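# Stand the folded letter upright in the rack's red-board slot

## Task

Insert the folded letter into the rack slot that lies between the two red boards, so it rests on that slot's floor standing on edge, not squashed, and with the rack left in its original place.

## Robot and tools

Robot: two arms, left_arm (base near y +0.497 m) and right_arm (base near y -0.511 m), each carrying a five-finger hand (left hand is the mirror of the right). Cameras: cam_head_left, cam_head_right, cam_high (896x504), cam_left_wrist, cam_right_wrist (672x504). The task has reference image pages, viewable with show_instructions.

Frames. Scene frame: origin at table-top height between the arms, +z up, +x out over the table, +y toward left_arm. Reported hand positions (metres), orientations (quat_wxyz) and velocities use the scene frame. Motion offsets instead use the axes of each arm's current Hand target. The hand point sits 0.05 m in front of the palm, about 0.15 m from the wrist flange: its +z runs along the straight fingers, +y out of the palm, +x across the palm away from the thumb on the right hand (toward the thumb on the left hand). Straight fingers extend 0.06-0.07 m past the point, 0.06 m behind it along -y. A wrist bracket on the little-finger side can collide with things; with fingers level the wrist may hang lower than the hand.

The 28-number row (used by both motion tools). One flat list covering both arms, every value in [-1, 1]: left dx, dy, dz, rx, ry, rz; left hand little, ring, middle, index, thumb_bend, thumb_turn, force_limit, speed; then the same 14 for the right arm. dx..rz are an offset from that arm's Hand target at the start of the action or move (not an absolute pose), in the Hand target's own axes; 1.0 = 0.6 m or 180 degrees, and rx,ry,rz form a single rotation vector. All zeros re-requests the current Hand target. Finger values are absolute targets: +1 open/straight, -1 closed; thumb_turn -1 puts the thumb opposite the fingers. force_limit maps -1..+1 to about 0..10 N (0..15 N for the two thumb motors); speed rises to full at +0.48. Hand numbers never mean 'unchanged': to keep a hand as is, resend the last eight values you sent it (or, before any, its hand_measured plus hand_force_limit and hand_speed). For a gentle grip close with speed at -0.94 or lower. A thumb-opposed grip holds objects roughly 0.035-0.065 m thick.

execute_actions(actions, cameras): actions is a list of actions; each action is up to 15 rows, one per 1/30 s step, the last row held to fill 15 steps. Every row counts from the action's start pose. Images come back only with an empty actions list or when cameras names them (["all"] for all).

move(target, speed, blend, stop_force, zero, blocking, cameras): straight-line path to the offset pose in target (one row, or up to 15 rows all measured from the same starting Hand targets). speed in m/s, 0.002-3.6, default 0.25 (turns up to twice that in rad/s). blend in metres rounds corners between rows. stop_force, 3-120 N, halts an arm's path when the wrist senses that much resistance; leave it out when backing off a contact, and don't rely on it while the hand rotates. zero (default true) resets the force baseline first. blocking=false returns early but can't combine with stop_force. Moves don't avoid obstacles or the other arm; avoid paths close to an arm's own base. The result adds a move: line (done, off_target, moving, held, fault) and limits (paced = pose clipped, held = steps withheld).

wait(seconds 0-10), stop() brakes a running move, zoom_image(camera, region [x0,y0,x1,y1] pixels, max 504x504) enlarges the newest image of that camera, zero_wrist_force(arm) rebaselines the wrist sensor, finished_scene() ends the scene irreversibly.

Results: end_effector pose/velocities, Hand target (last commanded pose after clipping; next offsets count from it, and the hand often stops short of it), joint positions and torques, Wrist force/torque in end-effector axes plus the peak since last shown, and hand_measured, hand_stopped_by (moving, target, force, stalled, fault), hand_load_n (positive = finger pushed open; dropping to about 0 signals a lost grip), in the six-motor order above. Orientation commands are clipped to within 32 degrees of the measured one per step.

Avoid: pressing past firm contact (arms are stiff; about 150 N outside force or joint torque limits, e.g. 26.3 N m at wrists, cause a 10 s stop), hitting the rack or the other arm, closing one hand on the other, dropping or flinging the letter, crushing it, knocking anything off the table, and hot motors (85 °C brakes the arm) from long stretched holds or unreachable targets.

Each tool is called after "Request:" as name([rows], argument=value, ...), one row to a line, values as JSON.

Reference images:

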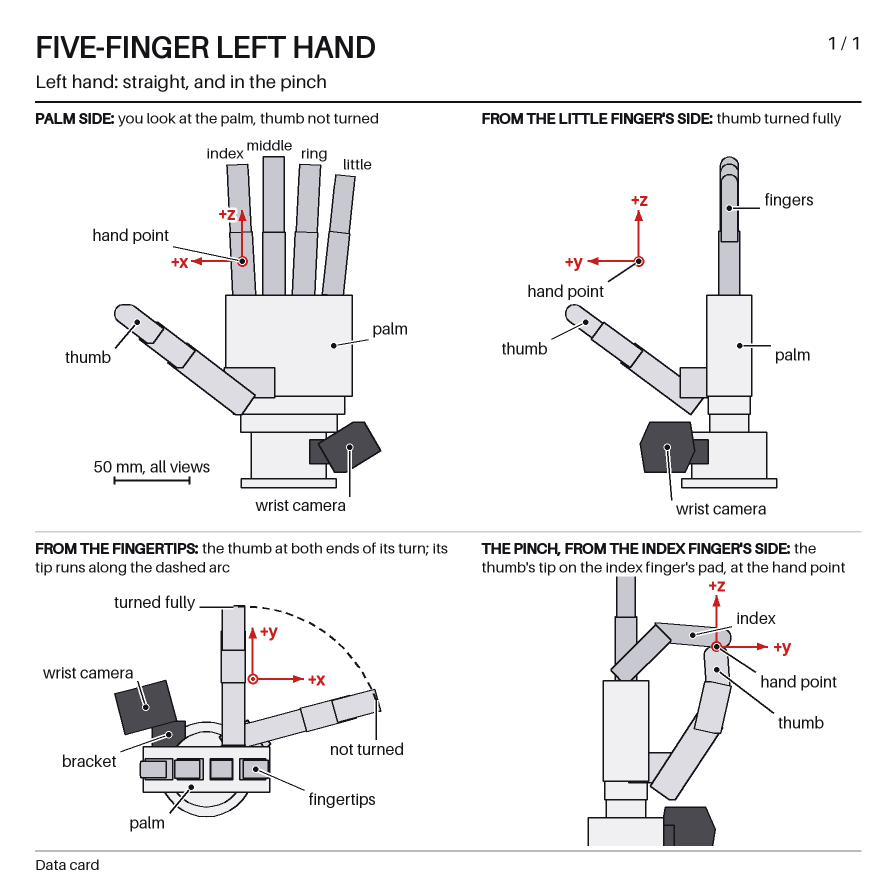

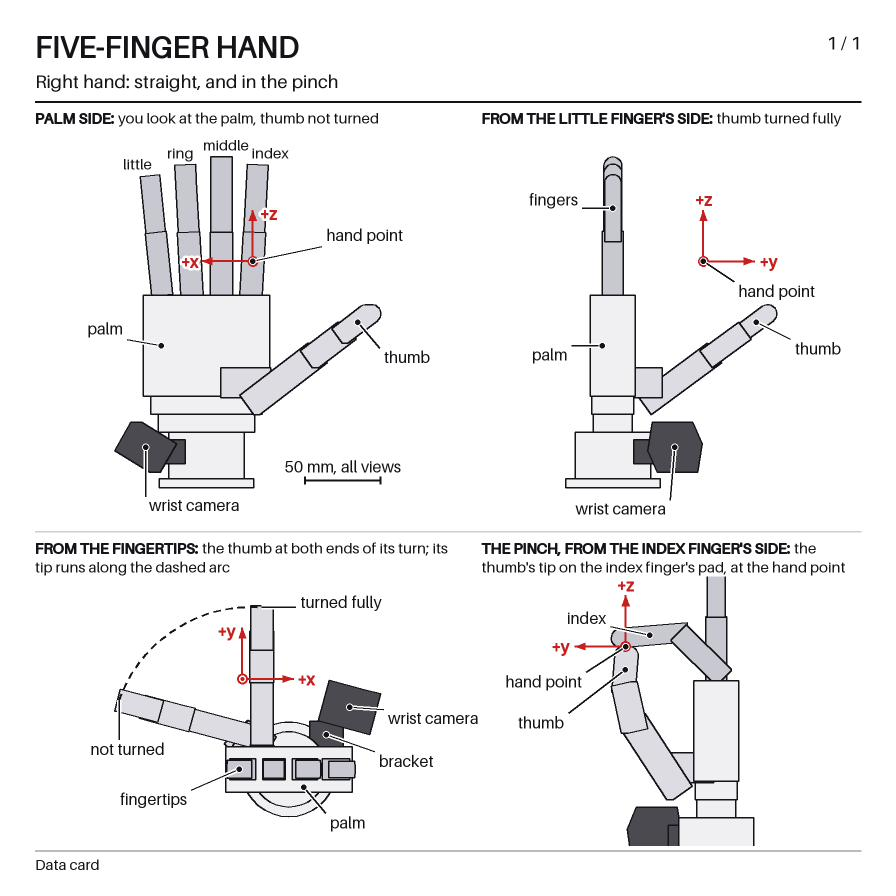

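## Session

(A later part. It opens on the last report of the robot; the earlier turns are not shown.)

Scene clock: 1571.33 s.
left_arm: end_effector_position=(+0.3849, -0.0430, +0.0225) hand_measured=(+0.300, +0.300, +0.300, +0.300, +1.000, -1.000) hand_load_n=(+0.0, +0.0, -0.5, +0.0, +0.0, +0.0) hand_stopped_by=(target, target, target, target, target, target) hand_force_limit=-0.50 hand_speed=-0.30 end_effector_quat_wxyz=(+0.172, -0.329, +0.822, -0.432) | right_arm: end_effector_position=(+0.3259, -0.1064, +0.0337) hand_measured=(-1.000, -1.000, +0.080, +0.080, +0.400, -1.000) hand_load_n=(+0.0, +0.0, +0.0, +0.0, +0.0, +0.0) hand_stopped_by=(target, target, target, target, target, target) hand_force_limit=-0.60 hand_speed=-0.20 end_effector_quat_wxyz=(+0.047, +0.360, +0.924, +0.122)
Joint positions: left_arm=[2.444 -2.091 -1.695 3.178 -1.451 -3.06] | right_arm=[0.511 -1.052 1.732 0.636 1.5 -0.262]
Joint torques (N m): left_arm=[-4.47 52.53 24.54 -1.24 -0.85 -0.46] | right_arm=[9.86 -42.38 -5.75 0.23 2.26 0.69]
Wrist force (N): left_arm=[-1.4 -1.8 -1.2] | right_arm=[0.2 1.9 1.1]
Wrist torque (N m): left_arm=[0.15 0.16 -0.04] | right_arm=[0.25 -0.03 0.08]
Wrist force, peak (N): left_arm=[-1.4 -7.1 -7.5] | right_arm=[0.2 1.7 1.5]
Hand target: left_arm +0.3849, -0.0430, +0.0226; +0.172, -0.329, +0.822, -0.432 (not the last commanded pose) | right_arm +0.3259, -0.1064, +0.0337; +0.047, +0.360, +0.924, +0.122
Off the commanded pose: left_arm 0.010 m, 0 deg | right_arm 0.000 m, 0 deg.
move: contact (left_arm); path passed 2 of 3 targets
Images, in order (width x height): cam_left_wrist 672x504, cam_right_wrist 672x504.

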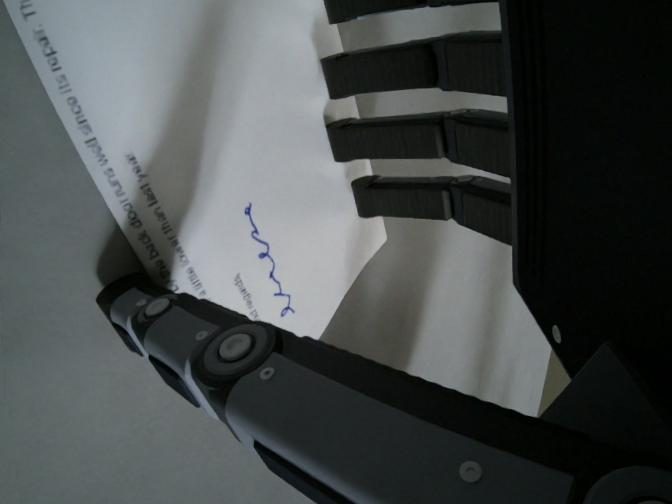

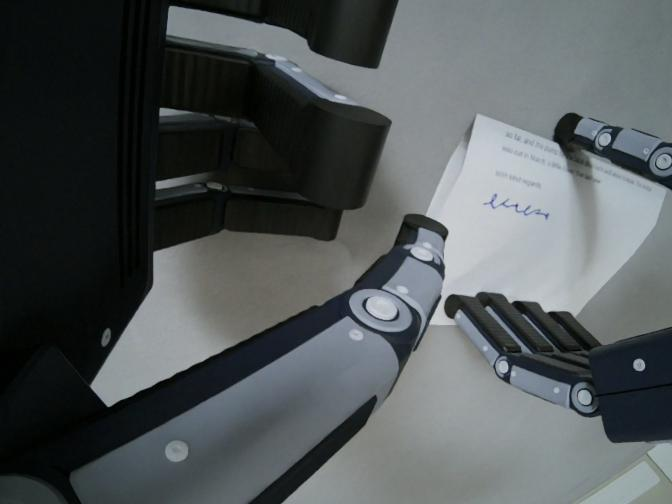

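Request:
execute_actions(actions=[], cameras=["all"])

Scene clock: 1616.60 s.
left_arm: end_effector_position=(+0.3849, -0.0430, +0.0226) hand_measured=(+0.300, +0.300, +0.300, +0.300, +1.000, -1.000) hand_load_n=(+0.0, +0.0, -0.5, +0.0, +0.0, +0.0) hand_stopped_by=(target, target, target, target, target, target) hand_force_limit=-0.50 hand_speed=-0.30 end_effector_quat_wxyz=(+0.172, -0.329, +0.822, -0.432) | right_arm: end_effector_position=(+0.3259, -0.1064, +0.0337) hand_measured=(-1.000, -1.000, +0.080, +0.080, +0.400, -1.000) hand_load_n=(+0.0, +0.0, +0.0, +0.0, +0.0, +0.0) hand_stopped_by=(target, target, target, target, target, target) hand_force_limit=-0.60 hand_speed=-0.20 end_effector_quat_wxyz=(+0.047, +0.360, +0.924, +0.122)
Joint positions: left_arm=[2.444 -2.091 -1.695 3.178 -1.451 -3.06] | right_arm=[0.511 -1.052 1.732 0.636 1.5 -0.262]
Joint velocities: within noise
Joint torques (N m): left_arm=[2.87 51.19 23.35 0.3 -0.85 1.66] | right_arm=[9.89 -42.1 -5.78 0.19 2.52 -0.14]
Motor temperatures (°C): left_arm=[30 32 34 40 35 40] | right_arm=[32 37 33 34 35 39]
Wrist force (N): left_arm=[-1.5 -1.5 -1.4] | right_arm=[0.1 1.7 1.3]
Wrist torque (N m): left_arm=[0.21 0.17 -0.06] | right_arm=[0.21 0.00 0.06]
Wrist force, peak (N): left_arm=[-1.9 -1.9 -1.3] | right_arm=[0.1 1.9 1.5]
Hand target: left_arm +0.3849, -0.0430, +0.0226; +0.172, -0.329, +0.822, -0.432 (not the last commanded pose) | right_arm +0.3259, -0.1064, +0.0337; +0.047, +0.360, +0.924, +0.122
Off the commanded pose: left_arm 0.010 m, 0 deg | right_arm 0.000 m, 0 deg.

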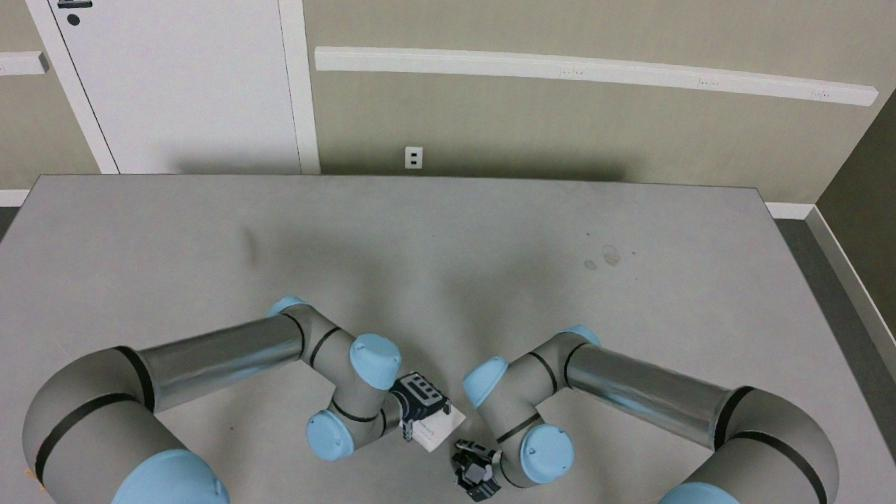

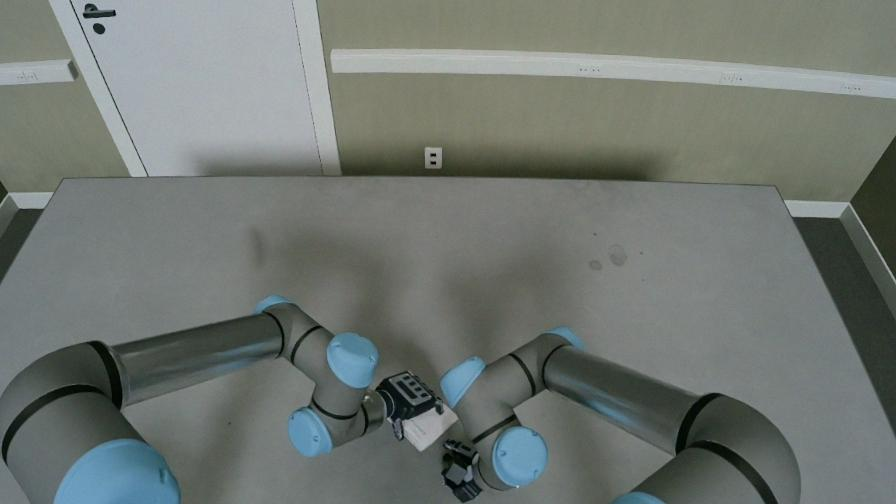

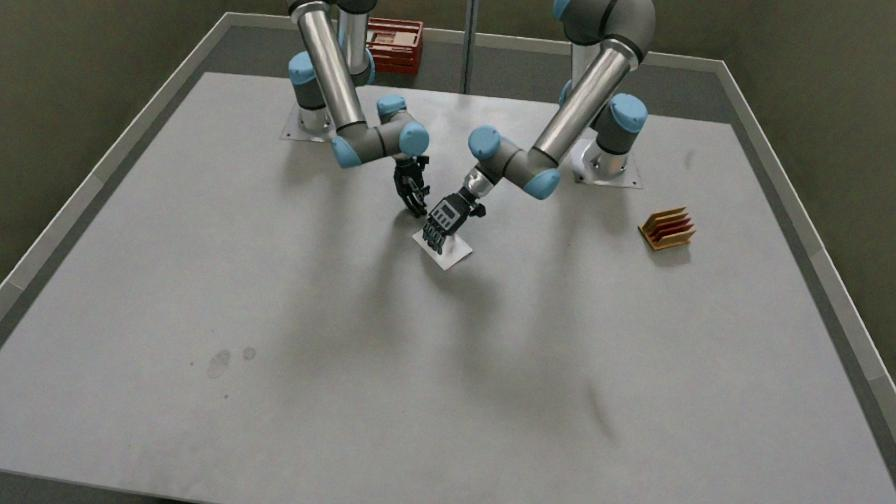

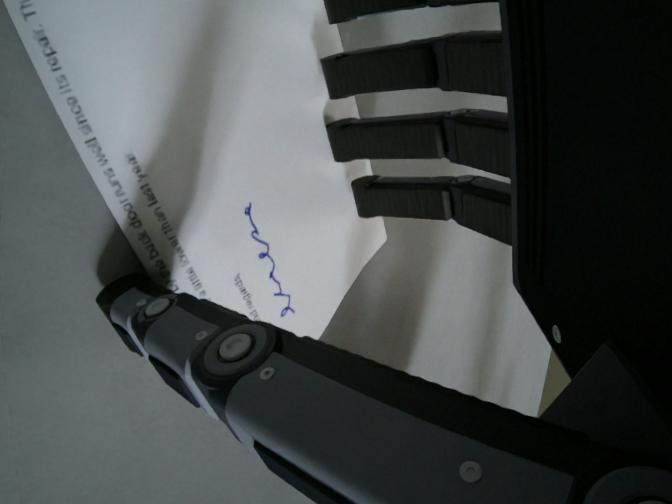

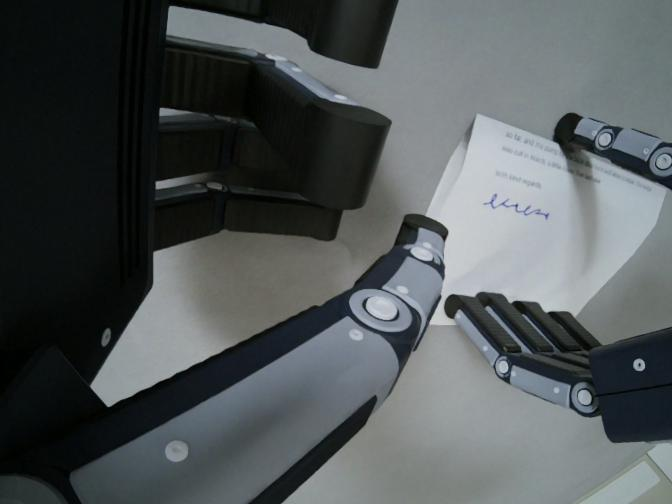

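Request:
execute_actions([
  [[0,0,0,0,0,0,0.3,0.3,0.3,0.3,0.7,-1,-0.5,-0.8,0,0,0,0,0,0,-1,-1,0.08,0.08,0.4,-1,-0.6,-0.2]],
], cameras=["cam_left_wrist", "cam_right_wrist"])

Request:
zoom_image(camera="cam_right_wrist", region=[370, 70, 672, 360])

Scene clock: 1631.67 s.
left_arm: end_effector_position=(+0.3849, -0.0430, +0.0226) hand_measured=(+0.300, +0.300, +0.300, +0.300, +0.700, -1.000) hand_load_n=(+0.0, +0.0, +0.5, +0.0, +0.5, +0.0) hand_stopped_by=(target, target, target, target, target, target) hand_force_limit=-0.50 hand_speed=-0.80 end_effector_quat_wxyz=(+0.172, -0.329, +0.822, -0.432) | right_arm: end_effector_position=(+0.3259, -0.1064, +0.0337) hand_measured=(-1.000, -1.000, +0.080, +0.080, +0.400, -1.000) hand_load_n=(+0.0, -0.5, +0.0, +0.0, +0.0, +0.0) hand_stopped_by=(target, target, target, target, target, target) hand_force_limit=-0.60 hand_speed=-0.20 end_effector_quat_wxyz=(+0.047, +0.360, +0.924, +0.122)
Joint positions: left_arm=[2.444 -2.091 -1.695 3.178 -1.451 -3.06] | right_arm=[0.511 -1.052 1.732 0.636 1.5 -0.262]
Joint torques (N m): left_arm=[1.93 52.21 23.89 0.33 -0.81 1.33] | right_arm=[8.83 -41.96 -5.75 0.02 2.21 -0.08]
Wrist force (N): left_arm=[-1.5 -1.7 -0.6] | right_arm=[-0.1 1.7 1.2]
Wrist torque (N m): left_arm=[0.13 0.22 -0.07] | right_arm=[0.22 0.03 0.05]
Wrist force, peak (N): left_arm=[-2.2 -1.6 -0.9] | right_arm=[0.0 1.8 1.6]
Hand target: left_arm +0.3849, -0.0430, +0.0226; +0.172, -0.329, +0.822, -0.432 | right_arm +0.3259, -0.1064, +0.0337; +0.047, +0.360, +0.924, +0.122
Off the commanded pose: left_arm 0.000 m, 0 deg | right_arm 0.000 m, 0 deg.
Images, in order (width x height): cam_left_wrist 672x504, cam_right_wrist 672x504.

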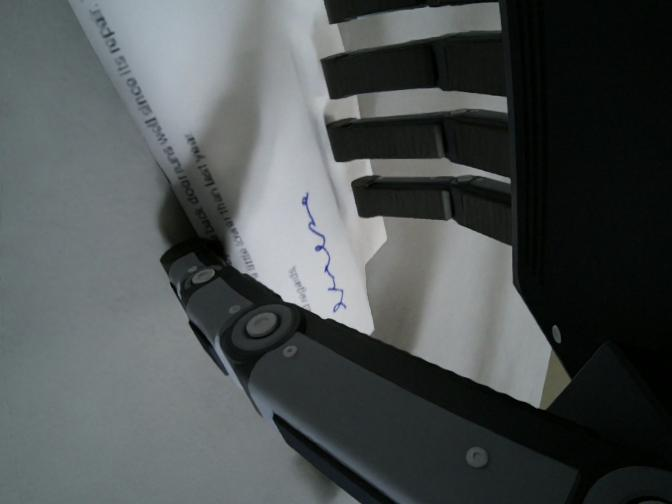

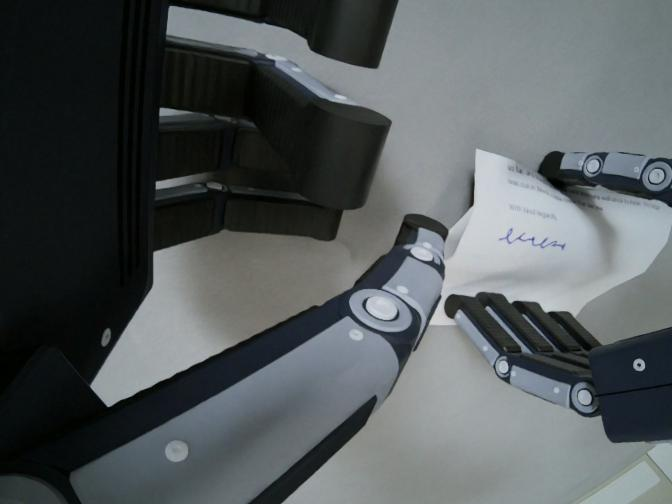

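Scaled by 1.669 from the camera's 672x504 image, which has a finer 960x720 frame.

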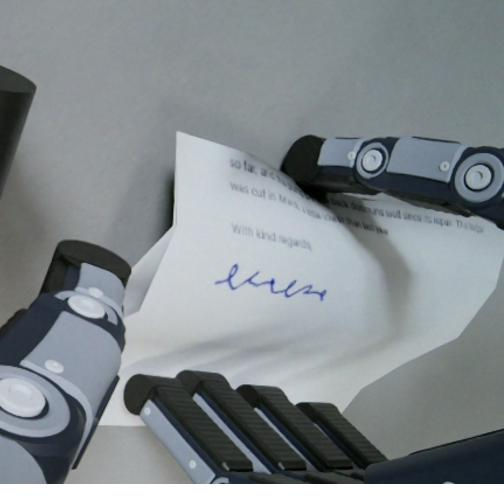

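Request:
move([
  [0,0,0,0,0,0,0.3,0.3,0.3,0.3,1,-1,-0.5,-0.6,0,0,0,0,0,0,-1,-1,0.08,0.08,0.4,-1,-0.6,-0.2],
  [0,-0.0412,-0.0284,0,0,0,0.3,0.3,0.3,0.3,1,-1,-0.5,-0.6,0,0,0,0,0,0,-1,-1,0.08,0.08,0.4,-1,-0.6,-0.2],
  [-0.0417,-0.0412,-0.0284,0,0,0,0.3,0.3,0.3,0.3,1,-1,-0.5,-0.6,0,0,0,0,0,0,-1,-1,0.08,0.08,0.4,-1,-0.6,-0.2],
], speed=0.06, cameras=["cam_left_wrist", "cam_right_wrist"])

Request:
zoom_image(camera="cam_right_wrist", region=[370, 70, 672, 360])

Scene clock: 1691.10 s.
left_arm: end_effector_position=(+0.4030, -0.0257, +0.0525) hand_measured=(+0.300, +0.300, +0.300, +0.300, +1.000, -1.000) hand_load_n=(+0.0, +0.0, +0.0, +0.0, -0.5, +0.0) hand_stopped_by=(target, target, target, target, target, target) hand_force_limit=-0.50 hand_speed=-0.60 end_effector_quat_wxyz=(+0.172, -0.329, +0.822, -0.432) | right_arm: end_effector_position=(+0.3259, -0.1064, +0.0337) hand_measured=(-1.000, -1.000, +0.080, +0.080, +0.400, -1.000) hand_load_n=(+0.0, +0.0, +0.0, +0.0, +0.0, +0.0) hand_stopped_by=(target, target, target, target, target, target) hand_force_limit=-0.60 hand_speed=-0.20 end_effector_quat_wxyz=(+0.047, +0.360, +0.924, +0.122)
Joint positions: left_arm=[2.497 -2.045 -1.676 3.109 -1.408 -3.029] | right_arm=[0.511 -1.052 1.732 0.636 1.5 -0.262]
Joint torques (N m): left_arm=[-8.83 46.63 21.16 -1.04 -0.99 -1.38] | right_arm=[7.83 -41.46 -6.25 0.09 2.24 -0.97]
Wrist force (N): left_arm=[-1.3 1.0 1.3] | right_arm=[0.0 1.6 1.4]
Wrist torque (N m): left_arm=[0.08 0.24 -0.05] | right_arm=[0.20 0.00 0.05]
Wrist force, peak (N): left_arm=[-1.6 1.4 2.0] | right_arm=[0.2 2.0 1.4]
Hand target: left_arm +0.4031, -0.0257, +0.0526; +0.172, -0.329, +0.822, -0.432 | right_arm +0.3259, -0.1064, +0.0337; +0.047, +0.360, +0.924, +0.122
Off the commanded pose: left_arm 0.000 m, 0 deg | right_arm 0.000 m, 0 deg.
move: done
Images, in order (width x height): cam_left_wrist 672x504, cam_right_wrist 672x504.

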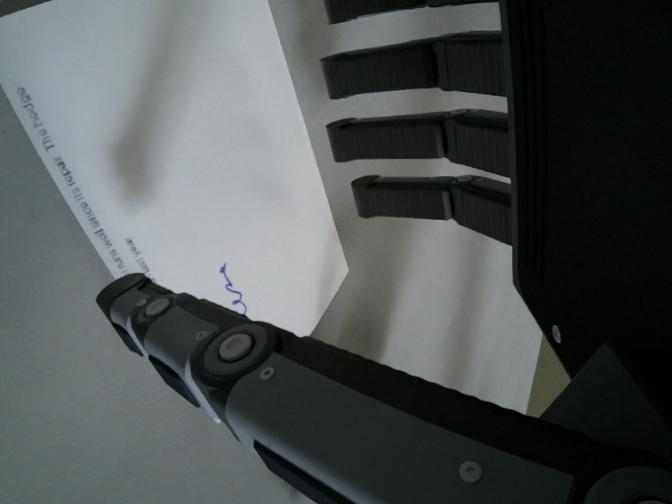

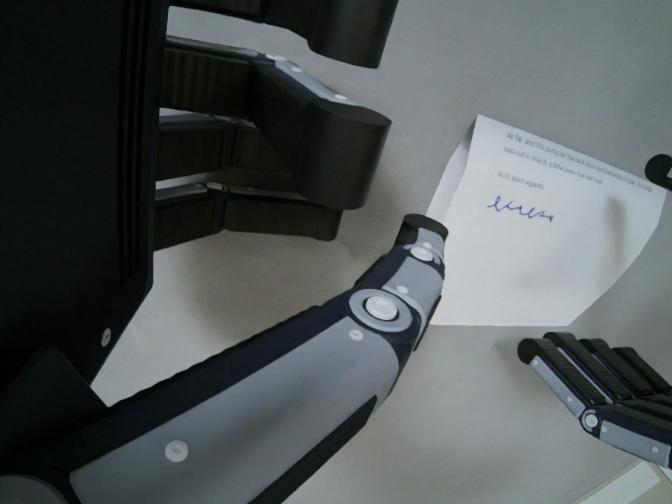

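Scaled by 1.669 from the camera's 672x504 image, which has a finer 960x720 frame.

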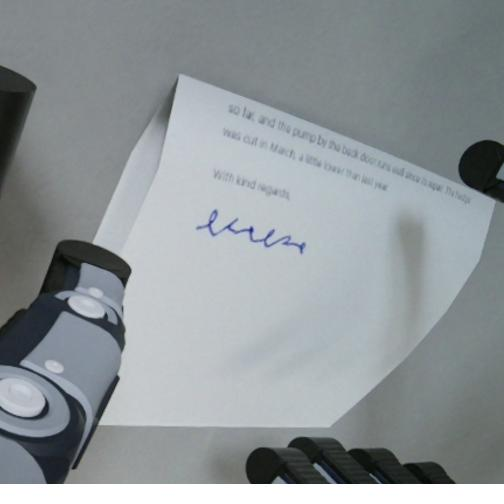

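Request:
move([
  [0,0.0395,0.0191,0,0,0,0.3,0.3,0.3,0.3,1,-1,-0.5,-0.6,0,0,0,0,0,0,-1,-1,0.08,0.08,0.4,-1,-0.6,-0.2],
  [0,0.0505,0.0267,0,0,0,0.3,0.3,0.3,0.3,1,-1,-0.5,-0.6,0,0,0,0,0,0,-1,-1,0.08,0.08,0.4,-1,-0.6,-0.2],
], speed=[0.05,0.01], stop_force=3, cameras=["cam_left_wrist", "cam_right_wrist"])

Request:
zoom_image(camera="cam_left_wrist", region=[0, 100, 300, 400])

Scene clock: 1724.30 s.
left_arm: end_effector_position=(+0.4003, -0.0228, +0.0225) hand_measured=(+0.300, +0.300, +0.300, +0.300, +1.000, -1.000) hand_load_n=(+0.0, +0.0, -0.5, +0.0, +0.0, +0.0) hand_stopped_by=(target, target, target, target, target, target) hand_force_limit=-0.50 hand_speed=-0.60 end_effector_quat_wxyz=(+0.172, -0.329, +0.822, -0.432) | right_arm: end_effector_position=(+0.3259, -0.1064, +0.0337) hand_measured=(-1.000, -1.000, +0.080, +0.080, +0.400, -1.000) hand_load_n=(+0.0, +0.0, +0.0, +0.0, +0.0, +0.0) hand_stopped_by=(target, target, target, target, target, target) hand_force_limit=-0.60 hand_speed=-0.20 end_effector_quat_wxyz=(+0.047, +0.360, +0.924, +0.122)
Joint positions: left_arm=[2.499 -2.079 -1.716 3.182 -1.406 -3.028] | right_arm=[0.511 -1.052 1.732 0.636 1.5 -0.262]
Joint torques (N m): left_arm=[2.39 51.52 24.71 -1.39 1.05 0.36] | right_arm=[7.72 -42.09 -5.89 0.2 2.26 -1.1]
Wrist force (N): left_arm=[-1.6 -1.5 -1.6] | right_arm=[0.1 1.5 1.4]
Wrist torque (N m): left_arm=[0.24 0.20 -0.09] | right_arm=[0.19 -0.01 0.05]
Wrist force, peak (N): left_arm=[-1.2 -7.6 -7.9] | right_arm=[0.2 2.1 1.3]
Hand target: left_arm +0.4003, -0.0228, +0.0225; +0.172, -0.329, +0.822, -0.432 (not the last commanded pose) | right_arm +0.3259, -0.1064, +0.0337; +0.047, +0.360, +0.924, +0.122
Off the commanded pose: left_arm 0.004 m, 0 deg | right_arm 0.000 m, 0 deg.
move: contact (left_arm); path passed 1 of 2 targets
Images, in order (width x height): cam_left_wrist 672x504, cam_right_wrist 672x504.

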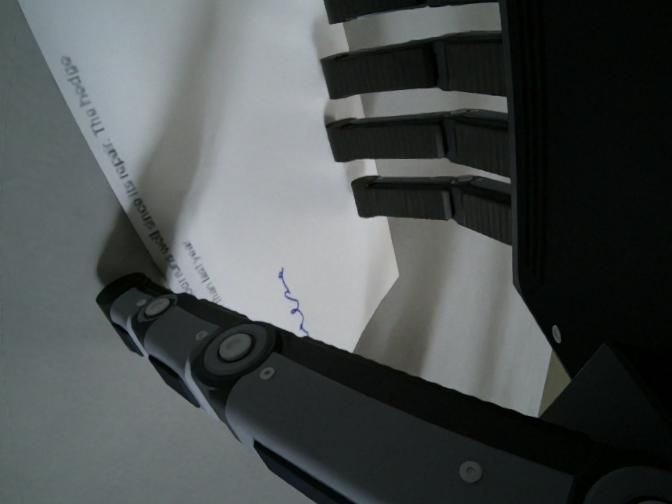

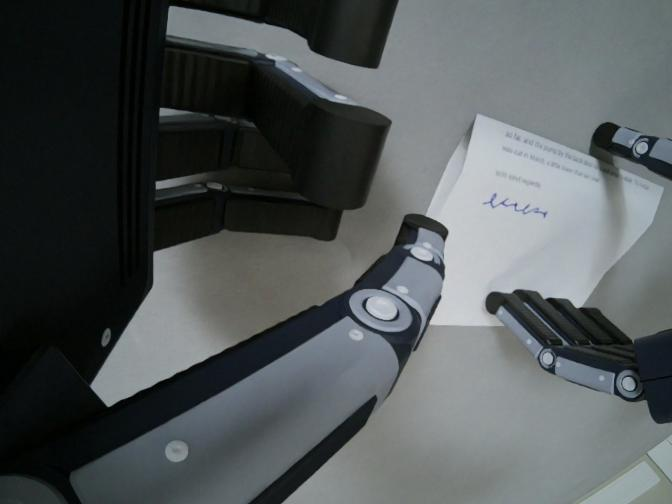

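Scaled by 1.680 from the camera's 672x504 image, which has a finer 960x720 frame.

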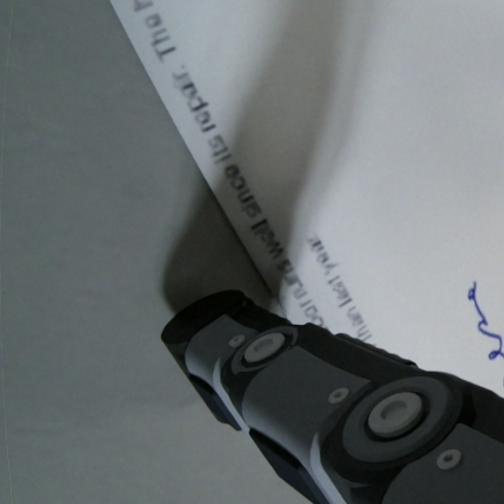

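Request:
execute_actions([
  [[0,0,0,0,0,0,0.3,0.3,0.3,0.3,0.7,-1,-0.5,-0.75,0,0,0,0,0,0,-1,-1,0.08,0.08,0.4,-1,-0.6,-0.2]],
], cameras=[])

Request:
execute_actions([
  [[0,0,0,0,0,0,0.3,0.3,0.3,0.3,0.6,-1,-0.5,-0.75,0,0,0,0,0,0,-1,-1,0.08,0.08,0.4,-1,-0.6,-0.2]],
], cameras=["cam_left_wrist", "cam_right_wrist"])

Request:
zoom_image(camera="cam_right_wrist", region=[370, 70, 672, 360])

Scene clock: 1734.67 s.
left_arm: end_effector_position=(+0.4003, -0.0228, +0.0225) hand_measured=(+0.300, +0.300, +0.300, +0.300, +0.700, -1.000) hand_load_n=(+0.0, +0.0, +1.0, +0.0, +1.0, +0.0) hand_stopped_by=(target, target, target, target, target, target) hand_force_limit=-0.50 hand_speed=-0.75 end_effector_quat_wxyz=(+0.172, -0.329, +0.822, -0.432) | right_arm: end_effector_position=(+0.3259, -0.1064, +0.0337) hand_measured=(-1.000, -1.000, +0.080, +0.080, +0.400, -1.000) hand_load_n=(+0.0, +0.0, +0.0, +0.0, +0.0, +0.0) hand_stopped_by=(target, target, target, target, target, target) hand_force_limit=-0.60 hand_speed=-0.20 end_effector_quat_wxyz=(+0.047, +0.360, +0.924, +0.122)
Joint positions: left_arm=[2.499 -2.079 -1.716 3.182 -1.406 -3.028] | right_arm=[0.511 -1.052 1.732 0.636 1.5 -0.262]
Joint torques (N m): left_arm=[3.97 51.09 23.51 0.29 1.04 0.51] | right_arm=[8.35 -42.22 -5.83 0.17 2.07 -1.04]
Wrist force (N): left_arm=[-1.6 -2.0 -1.3] | right_arm=[0.3 1.6 1.3]
Wrist torque (N m): left_arm=[0.27 0.23 -0.08] | right_arm=[0.21 -0.04 0.07]
Wrist force, peak (N): left_arm=[-1.7 -2.4 -1.2] | right_arm=[0.0 2.0 1.4]
Hand target: left_arm +0.4003, -0.0228, +0.0225; +0.172, -0.329, +0.822, -0.432 | right_arm +0.3259, -0.1064, +0.0337; +0.047, +0.360, +0.924, +0.122
Off the commanded pose: left_arm 0.000 m, 0 deg | right_arm 0.000 m, 0 deg.
No camera images: "cameras" was empty.

Scene clock: 1735.37 s.
left_arm: end_effector_position=(+0.4003, -0.0228, +0.0225) hand_measured=(+0.300, +0.300, +0.300, +0.300, +0.600, -1.000) hand_load_n=(+0.0, +0.0, +0.5, +0.5, +1.0, +0.0) hand_stopped_by=(target, target, target, target, target, target) hand_force_limit=-0.50 hand_speed=-0.75 end_effector_quat_wxyz=(+0.172, -0.329, +0.822, -0.432) | right_arm: end_effector_position=(+0.3259, -0.1064, +0.0337) hand_measured=(-1.000, -1.000, +0.080, +0.080, +0.400, -1.000) hand_load_n=(+0.0, +0.0, +0.0, +0.0, +0.0, +0.0) hand_stopped_by=(target, target, target, target, target, target) hand_force_limit=-0.60 hand_speed=-0.20 end_effector_quat_wxyz=(+0.047, +0.360, +0.924, +0.122)
Joint positions: left_arm=[2.499 -2.079 -1.716 3.182 -1.406 -3.028] | right_arm=[0.511 -1.052 1.732 0.636 1.5 -0.262]
Joint torques (N m): left_arm=[3.4 50.39 22.72 0.35 1.1 0.5] | right_arm=[8.18 -41.17 -5.87 0.17 2.17 -0.82]
Wrist force (N): left_arm=[-1.6 -2.4 -1.4] | right_arm=[0.1 1.6 1.3]
Wrist torque (N m): left_arm=[0.23 0.23 -0.06] | right_arm=[0.21 -0.01 0.06]
Wrist force, peak (N): left_arm=[-1.6 -2.5 -1.7] | right_arm=[0.2 1.7 1.4]
Hand target: left_arm +0.4003, -0.0228, +0.0225; +0.172, -0.329, +0.822, -0.432 | right_arm +0.3259, -0.1064, +0.0337; +0.047, +0.360, +0.924, +0.122
Off the commanded pose: left_arm 0.000 m, 0 deg | right_arm 0.000 m, 0 deg.
Images, in order (width x height): cam_left_wrist 672x504, cam_right_wrist 672x504.

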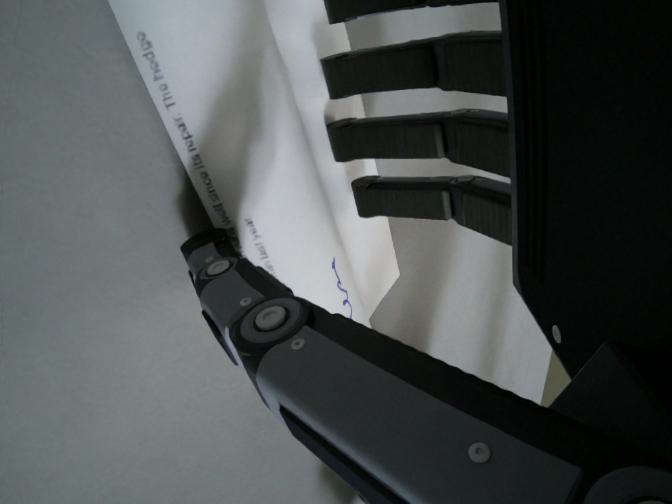

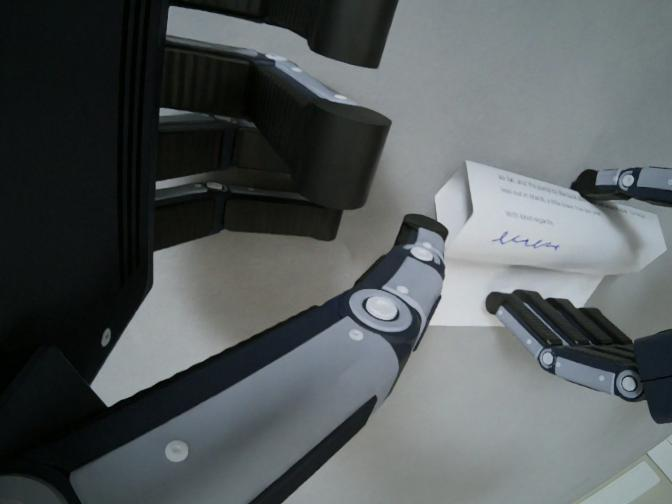

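Scaled by 1.669 from the camera's 672x504 image, which has a finer 960x720 frame.

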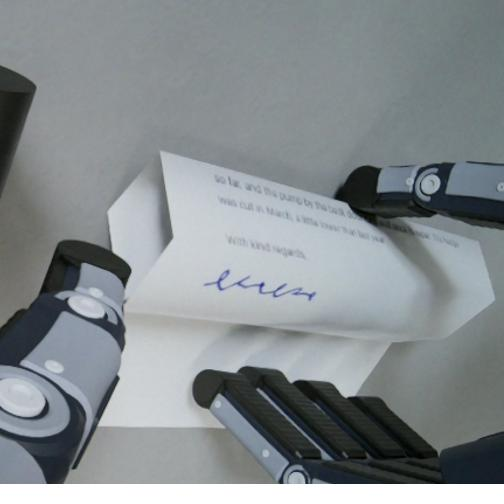

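Request:
move([
  [0,0,0,0,0,0,0.3,0.3,0.3,0.3,0.6,-1,-0.5,-0.75,-0.0167,0.0012,-0.0045,0,0,0,-1,-1,0.08,0.08,0.4,-1,-0.6,-0.2],
  [0,0,0,0,0,0,0.3,0.3,0.3,0.3,0.6,-1,-0.5,-0.75,-0.0167,0.0334,0.0041,0,0,0,-1,-1,0.08,0.08,0.4,-1,-0.6,-0.2],
], speed=0.04, cameras=["cam_left_wrist", "cam_right_wrist"])

Request:
zoom_image(camera="cam_right_wrist", region=[370, 70, 672, 360])

Scene clock: 1782.07 s.
left_arm: end_effector_position=(+0.4003, -0.0228, +0.0225) hand_measured=(+0.300, +0.300, +0.300, +0.300, +0.600, -1.000) hand_load_n=(-0.5, +0.0, +1.0, +0.0, +1.0, +0.0) hand_stopped_by=(target, target, target, target, target, target) hand_force_limit=-0.50 hand_speed=-0.75 end_effector_quat_wxyz=(+0.172, -0.329, +0.822, -0.432) | right_arm: end_effector_position=(+0.3467, -0.0984, +0.0365) hand_measured=(-1.000, -1.000, +0.080, +0.080, +0.400, -1.000) hand_load_n=(+0.0, +0.0, +0.0, +0.0, +0.0, +0.0) hand_stopped_by=(target, target, target, target, target, target) hand_force_limit=-0.60 hand_speed=-0.20 end_effector_quat_wxyz=(+0.047, +0.360, +0.924, +0.122)
Joint positions: left_arm=[2.499 -2.079 -1.716 3.182 -1.406 -3.028] | right_arm=[0.501 -1.017 1.664 0.671 1.498 -0.271]
Joint torques (N m): left_arm=[0.92 34.14 7.57 -0.6 1.62 1.24] | right_arm=[-11.79 -45.28 -3.66 -0.88 1.59 -1.32]
Wrist force (N): left_arm=[-1.5 -2.4 -1.4] | right_arm=[0.2 1.5 1.3]
Wrist torque (N m): left_arm=[0.23 0.20 -0.05] | right_arm=[0.19 -0.02 -0.08]
Wrist force, peak (N): left_arm=[-2.0 -2.6 -1.8] | right_arm=[0.2 2.2 1.4]
Hand target: left_arm +0.4003, -0.0228, +0.0225; +0.172, -0.329, +0.822, -0.432 | right_arm +0.3469, -0.0985, +0.0365; +0.047, +0.360, +0.924, +0.122
Off the commanded pose: left_arm 0.000 m, 0 deg | right_arm 0.000 m, 0 deg.
move: done
Images, in order (width x height): cam_left_wrist 672x504, cam_right_wrist 672x504.

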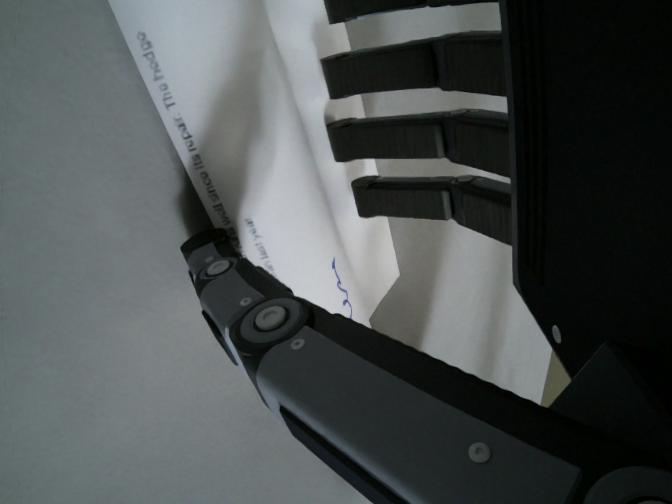

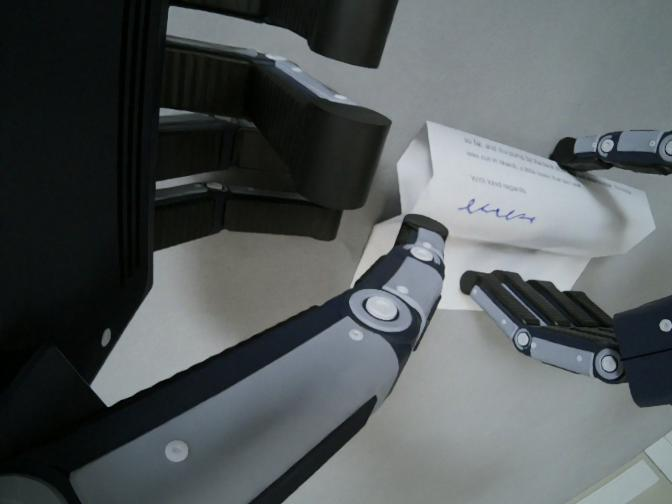

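Scaled by 1.669 from the camera's 672x504 image, which has a finer 960x720 frame.

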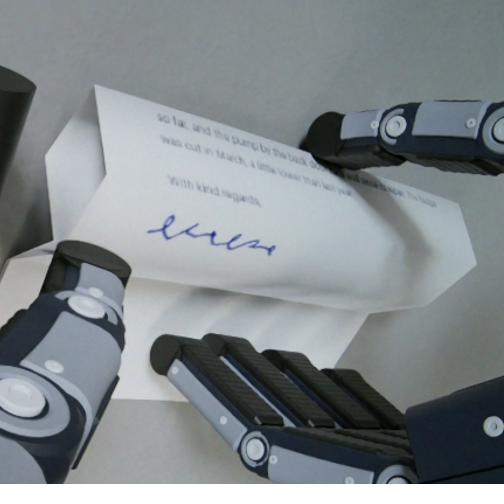

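Request:
zoom_image(camera="cam_right_wrist", region=[330, 110, 490, 330])

Scaled by 2.291 from the camera's 672x504 image, which has a finer 960x720 frame.

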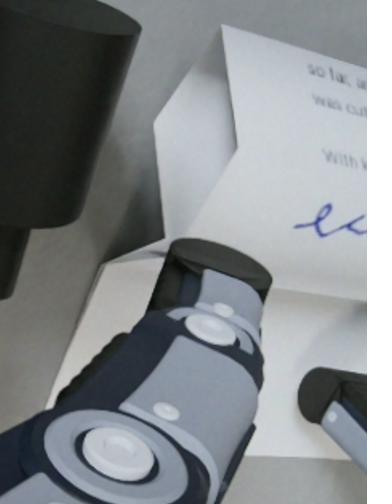

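Request:
move([
  [0,0,0,0,0,0,0.3,0.3,0.3,0.3,0.6,-1,-0.5,-0.75,0,0.0019,-0.0073,0,0,0,-1,-1,0.08,-0.18,0.4,-1,-0.6,-0.2],
  [0,0,0,0,0,0,0.3,0.3,0.3,0.3,0.6,-1,-0.5,-0.75,0,0.0373,0.0022,0,0,0,-1,-1,0.08,-0.18,0.4,-1,-0.6,-0.2],
], speed=0.04, cameras=["cam_left_wrist", "cam_right_wrist"])

Request:
zoom_image(camera="cam_right_wrist", region=[300, 90, 500, 300])

Scene clock: 1823.83 s.
left_arm: end_effector_position=(+0.4003, -0.0228, +0.0225) hand_measured=(+0.300, +0.300, +0.300, +0.300, +0.600, -1.000) hand_load_n=(+0.0, +0.0, +1.0, +0.0, +1.0, +0.0) hand_stopped_by=(target, target, target, target, target, target) hand_force_limit=-0.50 hand_speed=-0.75 end_effector_quat_wxyz=(+0.172, -0.329, +0.822, -0.432) | right_arm: end_effector_position=(+0.3616, -0.0823, +0.0411) hand_measured=(-1.000, -1.000, +0.080, -0.180, +0.400, -1.000) hand_load_n=(+0.0, +0.0, +0.0, +0.0, +0.0, +0.0) hand_stopped_by=(target, target, target, target, target, target) hand_force_limit=-0.60 hand_speed=-0.20 end_effector_quat_wxyz=(+0.047, +0.360, +0.924, +0.122)
Joint positions: left_arm=[2.499 -2.079 -1.716 3.182 -1.406 -3.028] | right_arm=[0.514 -0.98 1.586 0.711 1.501 -0.259]
Joint torques (N m): left_arm=[0.46 29.81 8.1 -1.36 1.56 1.5] | right_arm=[-11.96 -46.87 -3.3 -1.06 1.6 -1.25]
Wrist force (N): left_arm=[-1.5 -2.4 -1.2] | right_arm=[0.3 1.5 0.9]
Wrist torque (N m): left_arm=[0.22 0.21 -0.05] | right_arm=[0.21 -0.04 -0.08]
Wrist force, peak (N): left_arm=[-1.8 -2.5 -1.8] | right_arm=[-0.1 2.2 1.7]
Hand target: left_arm +0.4003, -0.0228, +0.0225; +0.172, -0.329, +0.822, -0.432 | right_arm +0.3617, -0.0823, +0.0411; +0.047, +0.360, +0.924, +0.122
Off the commanded pose: left_arm 0.000 m, 0 deg | right_arm 0.000 m, 0 deg.
move: done
Images, in order (width x height): cam_left_wrist 672x504, cam_right_wrist 672x504.

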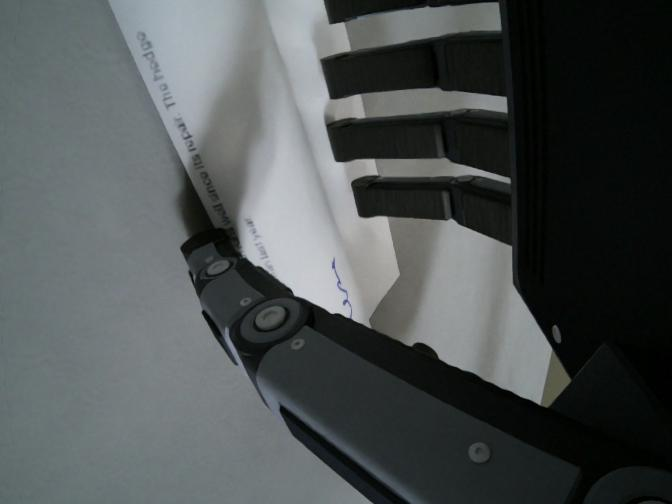

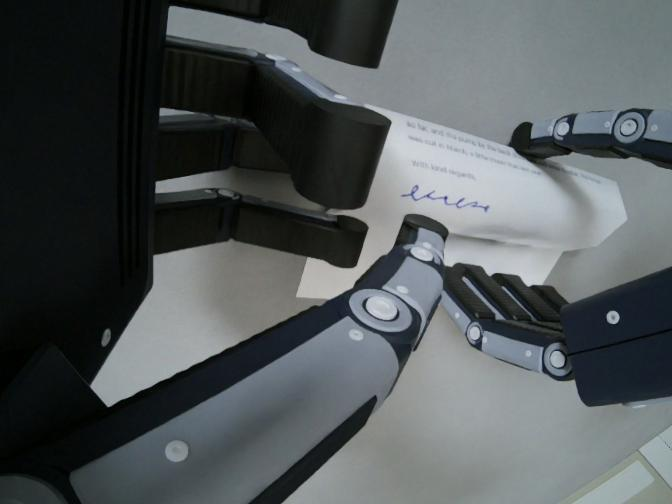

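Scaled by 2.400 from the camera's 672x504 image, which has a finer 960x720 frame.

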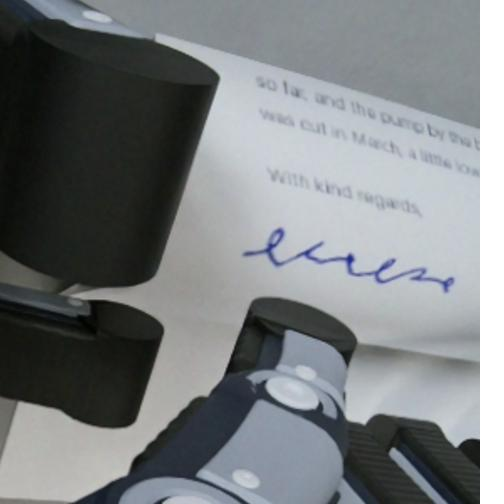

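Request:
execute_actions(actions=[], cameras=["cam_high", "cam_head_left"])

Request:
zoom_image(camera="cam_high", region=[380, 170, 500, 290])

Scene clock: 1835.37 s.
left_arm: end_effector_position=(+0.4003, -0.0228, +0.0225) hand_measured=(+0.300, +0.300, +0.300, +0.300, +0.600, -1.000) hand_load_n=(+0.0, +0.0, +1.0, +0.0, +1.0, +0.0) hand_stopped_by=(target, target, target, target, target, target) hand_force_limit=-0.50 hand_speed=-0.75 end_effector_quat_wxyz=(+0.172, -0.329, +0.822, -0.432) | right_arm: end_effector_position=(+0.3617, -0.0823, +0.0411) hand_measured=(-1.000, -1.000, +0.080, -0.180, +0.400, -1.000) hand_load_n=(+0.0, +0.0, +0.0, +0.0, +0.0, +0.0) hand_stopped_by=(target, target, target, target, target, target) hand_force_limit=-0.60 hand_speed=-0.20 end_effector_quat_wxyz=(+0.047, +0.360, +0.924, +0.122)
Joint positions: left_arm=[2.499 -2.079 -1.716 3.182 -1.406 -3.028] | right_arm=[0.514 -0.98 1.586 0.711 1.501 -0.259]
Joint velocities: within noise
Joint torques (N m): left_arm=[0.38 29.82 7.66 -1.43 1.49 1.53] | right_arm=[-11.88 -47.2 -4.21 -0.46 -2.45 -1.39]
Motor temperatures (°C): left_arm=[30 32 34 40 35 40] | right_arm=[31 36 33 34 35 39]
Wrist force (N): left_arm=[-1.5 -2.3 -1.6] | right_arm=[0.1 1.6 1.0]
Wrist torque (N m): left_arm=[0.26 0.20 -0.07] | right_arm=[0.23 -0.01 -0.07]
Wrist force, peak (N): left_arm=[-1.7 -2.7 -1.6] | right_arm=[0.1 1.9 1.6]
Hand target: left_arm +0.4003, -0.0228, +0.0225; +0.172, -0.329, +0.822, -0.432 | right_arm +0.3617, -0.0823, +0.0411; +0.047, +0.360, +0.924, +0.122
Off the commanded pose: left_arm 0.000 m, 0 deg | right_arm 0.000 m, 0 deg.
Images, in order (width x height): cam_head_left 896x504, cam_high 896x504.

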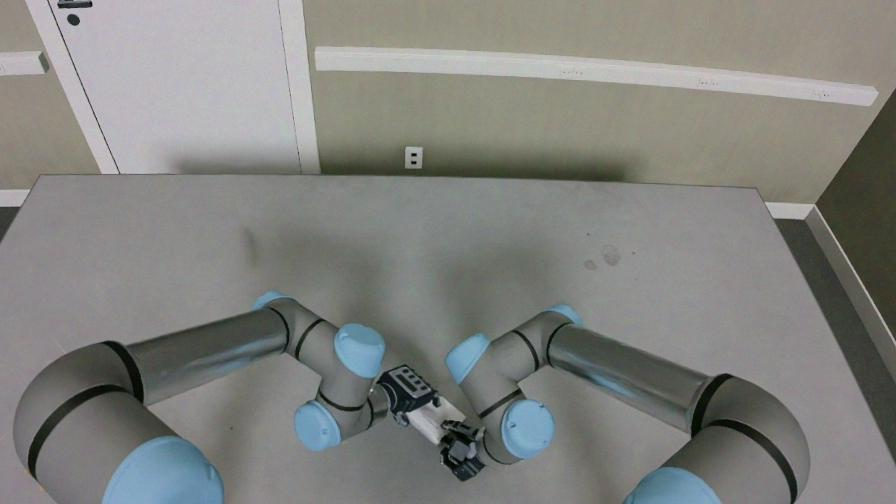

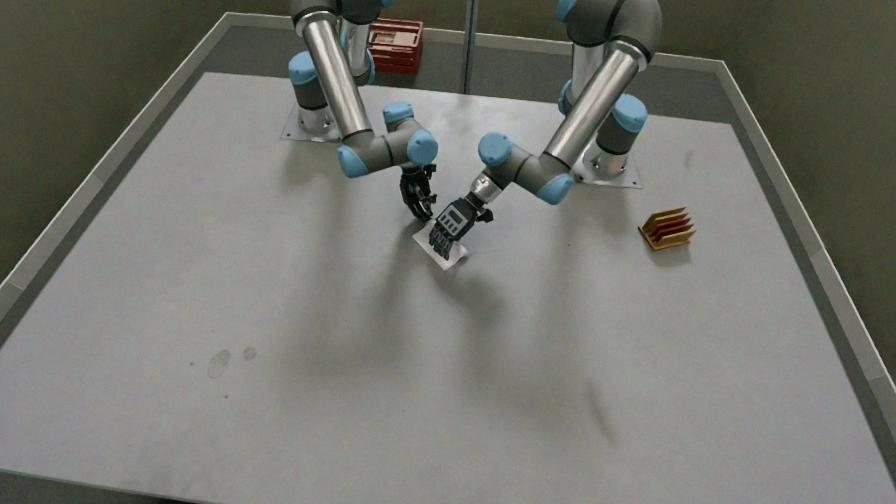

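Scaled by 4.200.

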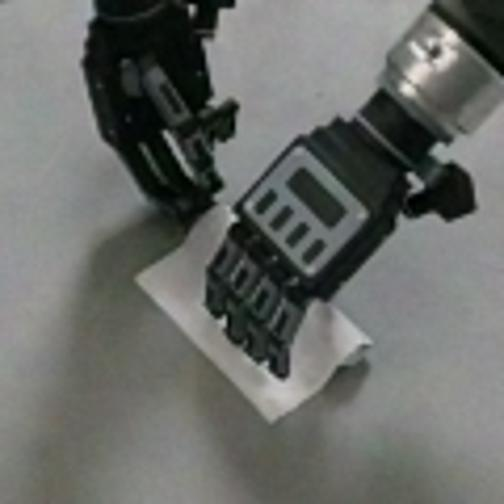

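Request:
move(target=[0,0,0,0,0,0,0.3,0.3,0.3,0.3,0.6,-1,-0.5,-0.75,0,0.0193,0.0052,0,0,0,-1,-1,0.08,-0.18,0.4,-1,-0.6,-0.2], speed=0.03, cameras=["cam_left_wrist", "cam_right_wrist"])

Request:
zoom_image(camera="cam_right_wrist", region=[300, 90, 500, 300])

Scene clock: 1843.40 s.
left_arm: end_effector_position=(+0.4003, -0.0228, +0.0225) hand_measured=(+0.300, +0.300, +0.300, +0.300, +0.600, -1.000) hand_load_n=(+0.0, +0.0, +1.0, +0.0, +1.0, +0.0) hand_stopped_by=(target, target, target, target, target, target) hand_force_limit=-0.50 hand_speed=-0.75 end_effector_quat_wxyz=(+0.172, -0.329, +0.822, -0.432) | right_arm: end_effector_position=(+0.3698, -0.0735, +0.0411) hand_measured=(-1.000, -1.000, +0.080, -0.180, +0.400, -1.000) hand_load_n=(+0.0, +0.0, +0.0, +0.0, +0.0, +0.0) hand_stopped_by=(target, target, target, target, target, target) hand_force_limit=-0.60 hand_speed=-0.20 end_effector_quat_wxyz=(+0.047, +0.360, +0.924, +0.122)
Joint positions: left_arm=[2.499 -2.079 -1.716 3.182 -1.406 -3.028] | right_arm=[0.521 -0.956 1.543 0.729 1.503 -0.252]
Joint torques (N m): left_arm=[-1.26 30.06 8 -1.66 1.6 1.58] | right_arm=[-1.14 -48.09 -3.61 -0.18 1.93 -0.63]
Wrist force (N): left_arm=[-1.3 -2.7 -1.2] | right_arm=[0.3 1.8 1.4]
Wrist torque (N m): left_arm=[0.17 0.18 -0.04] | right_arm=[0.24 -0.05 -0.06]
Wrist force, peak (N): left_arm=[-1.9 -2.6 -1.6] | right_arm=[0.2 1.9 1.5]
Hand target: left_arm +0.4003, -0.0228, +0.0225; +0.172, -0.329, +0.822, -0.432 | right_arm +0.3698, -0.0735, +0.0411; +0.047, +0.360, +0.924, +0.122
Off the commanded pose: left_arm 0.000 m, 0 deg | right_arm 0.000 m, 0 deg.
move: done
Images, in order (width x height): cam_left_wrist 672x504, cam_right_wrist 672x504.

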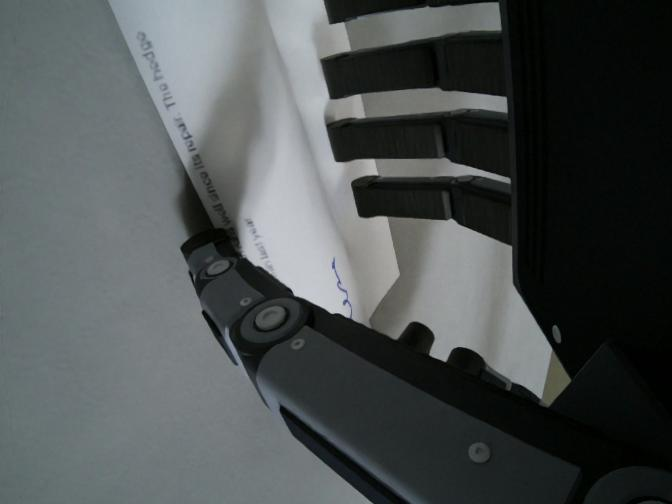

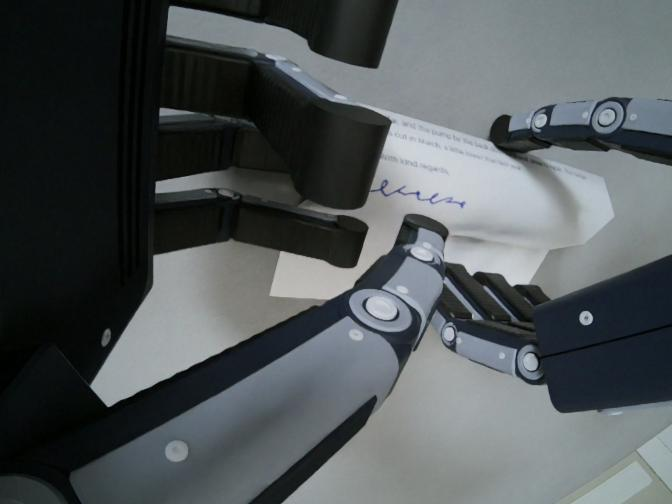

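Scaled by 2.400 from the camera's 672x504 image, which has a finer 960x720 frame.

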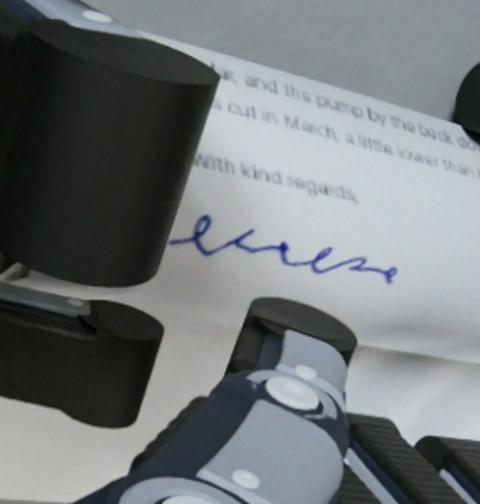

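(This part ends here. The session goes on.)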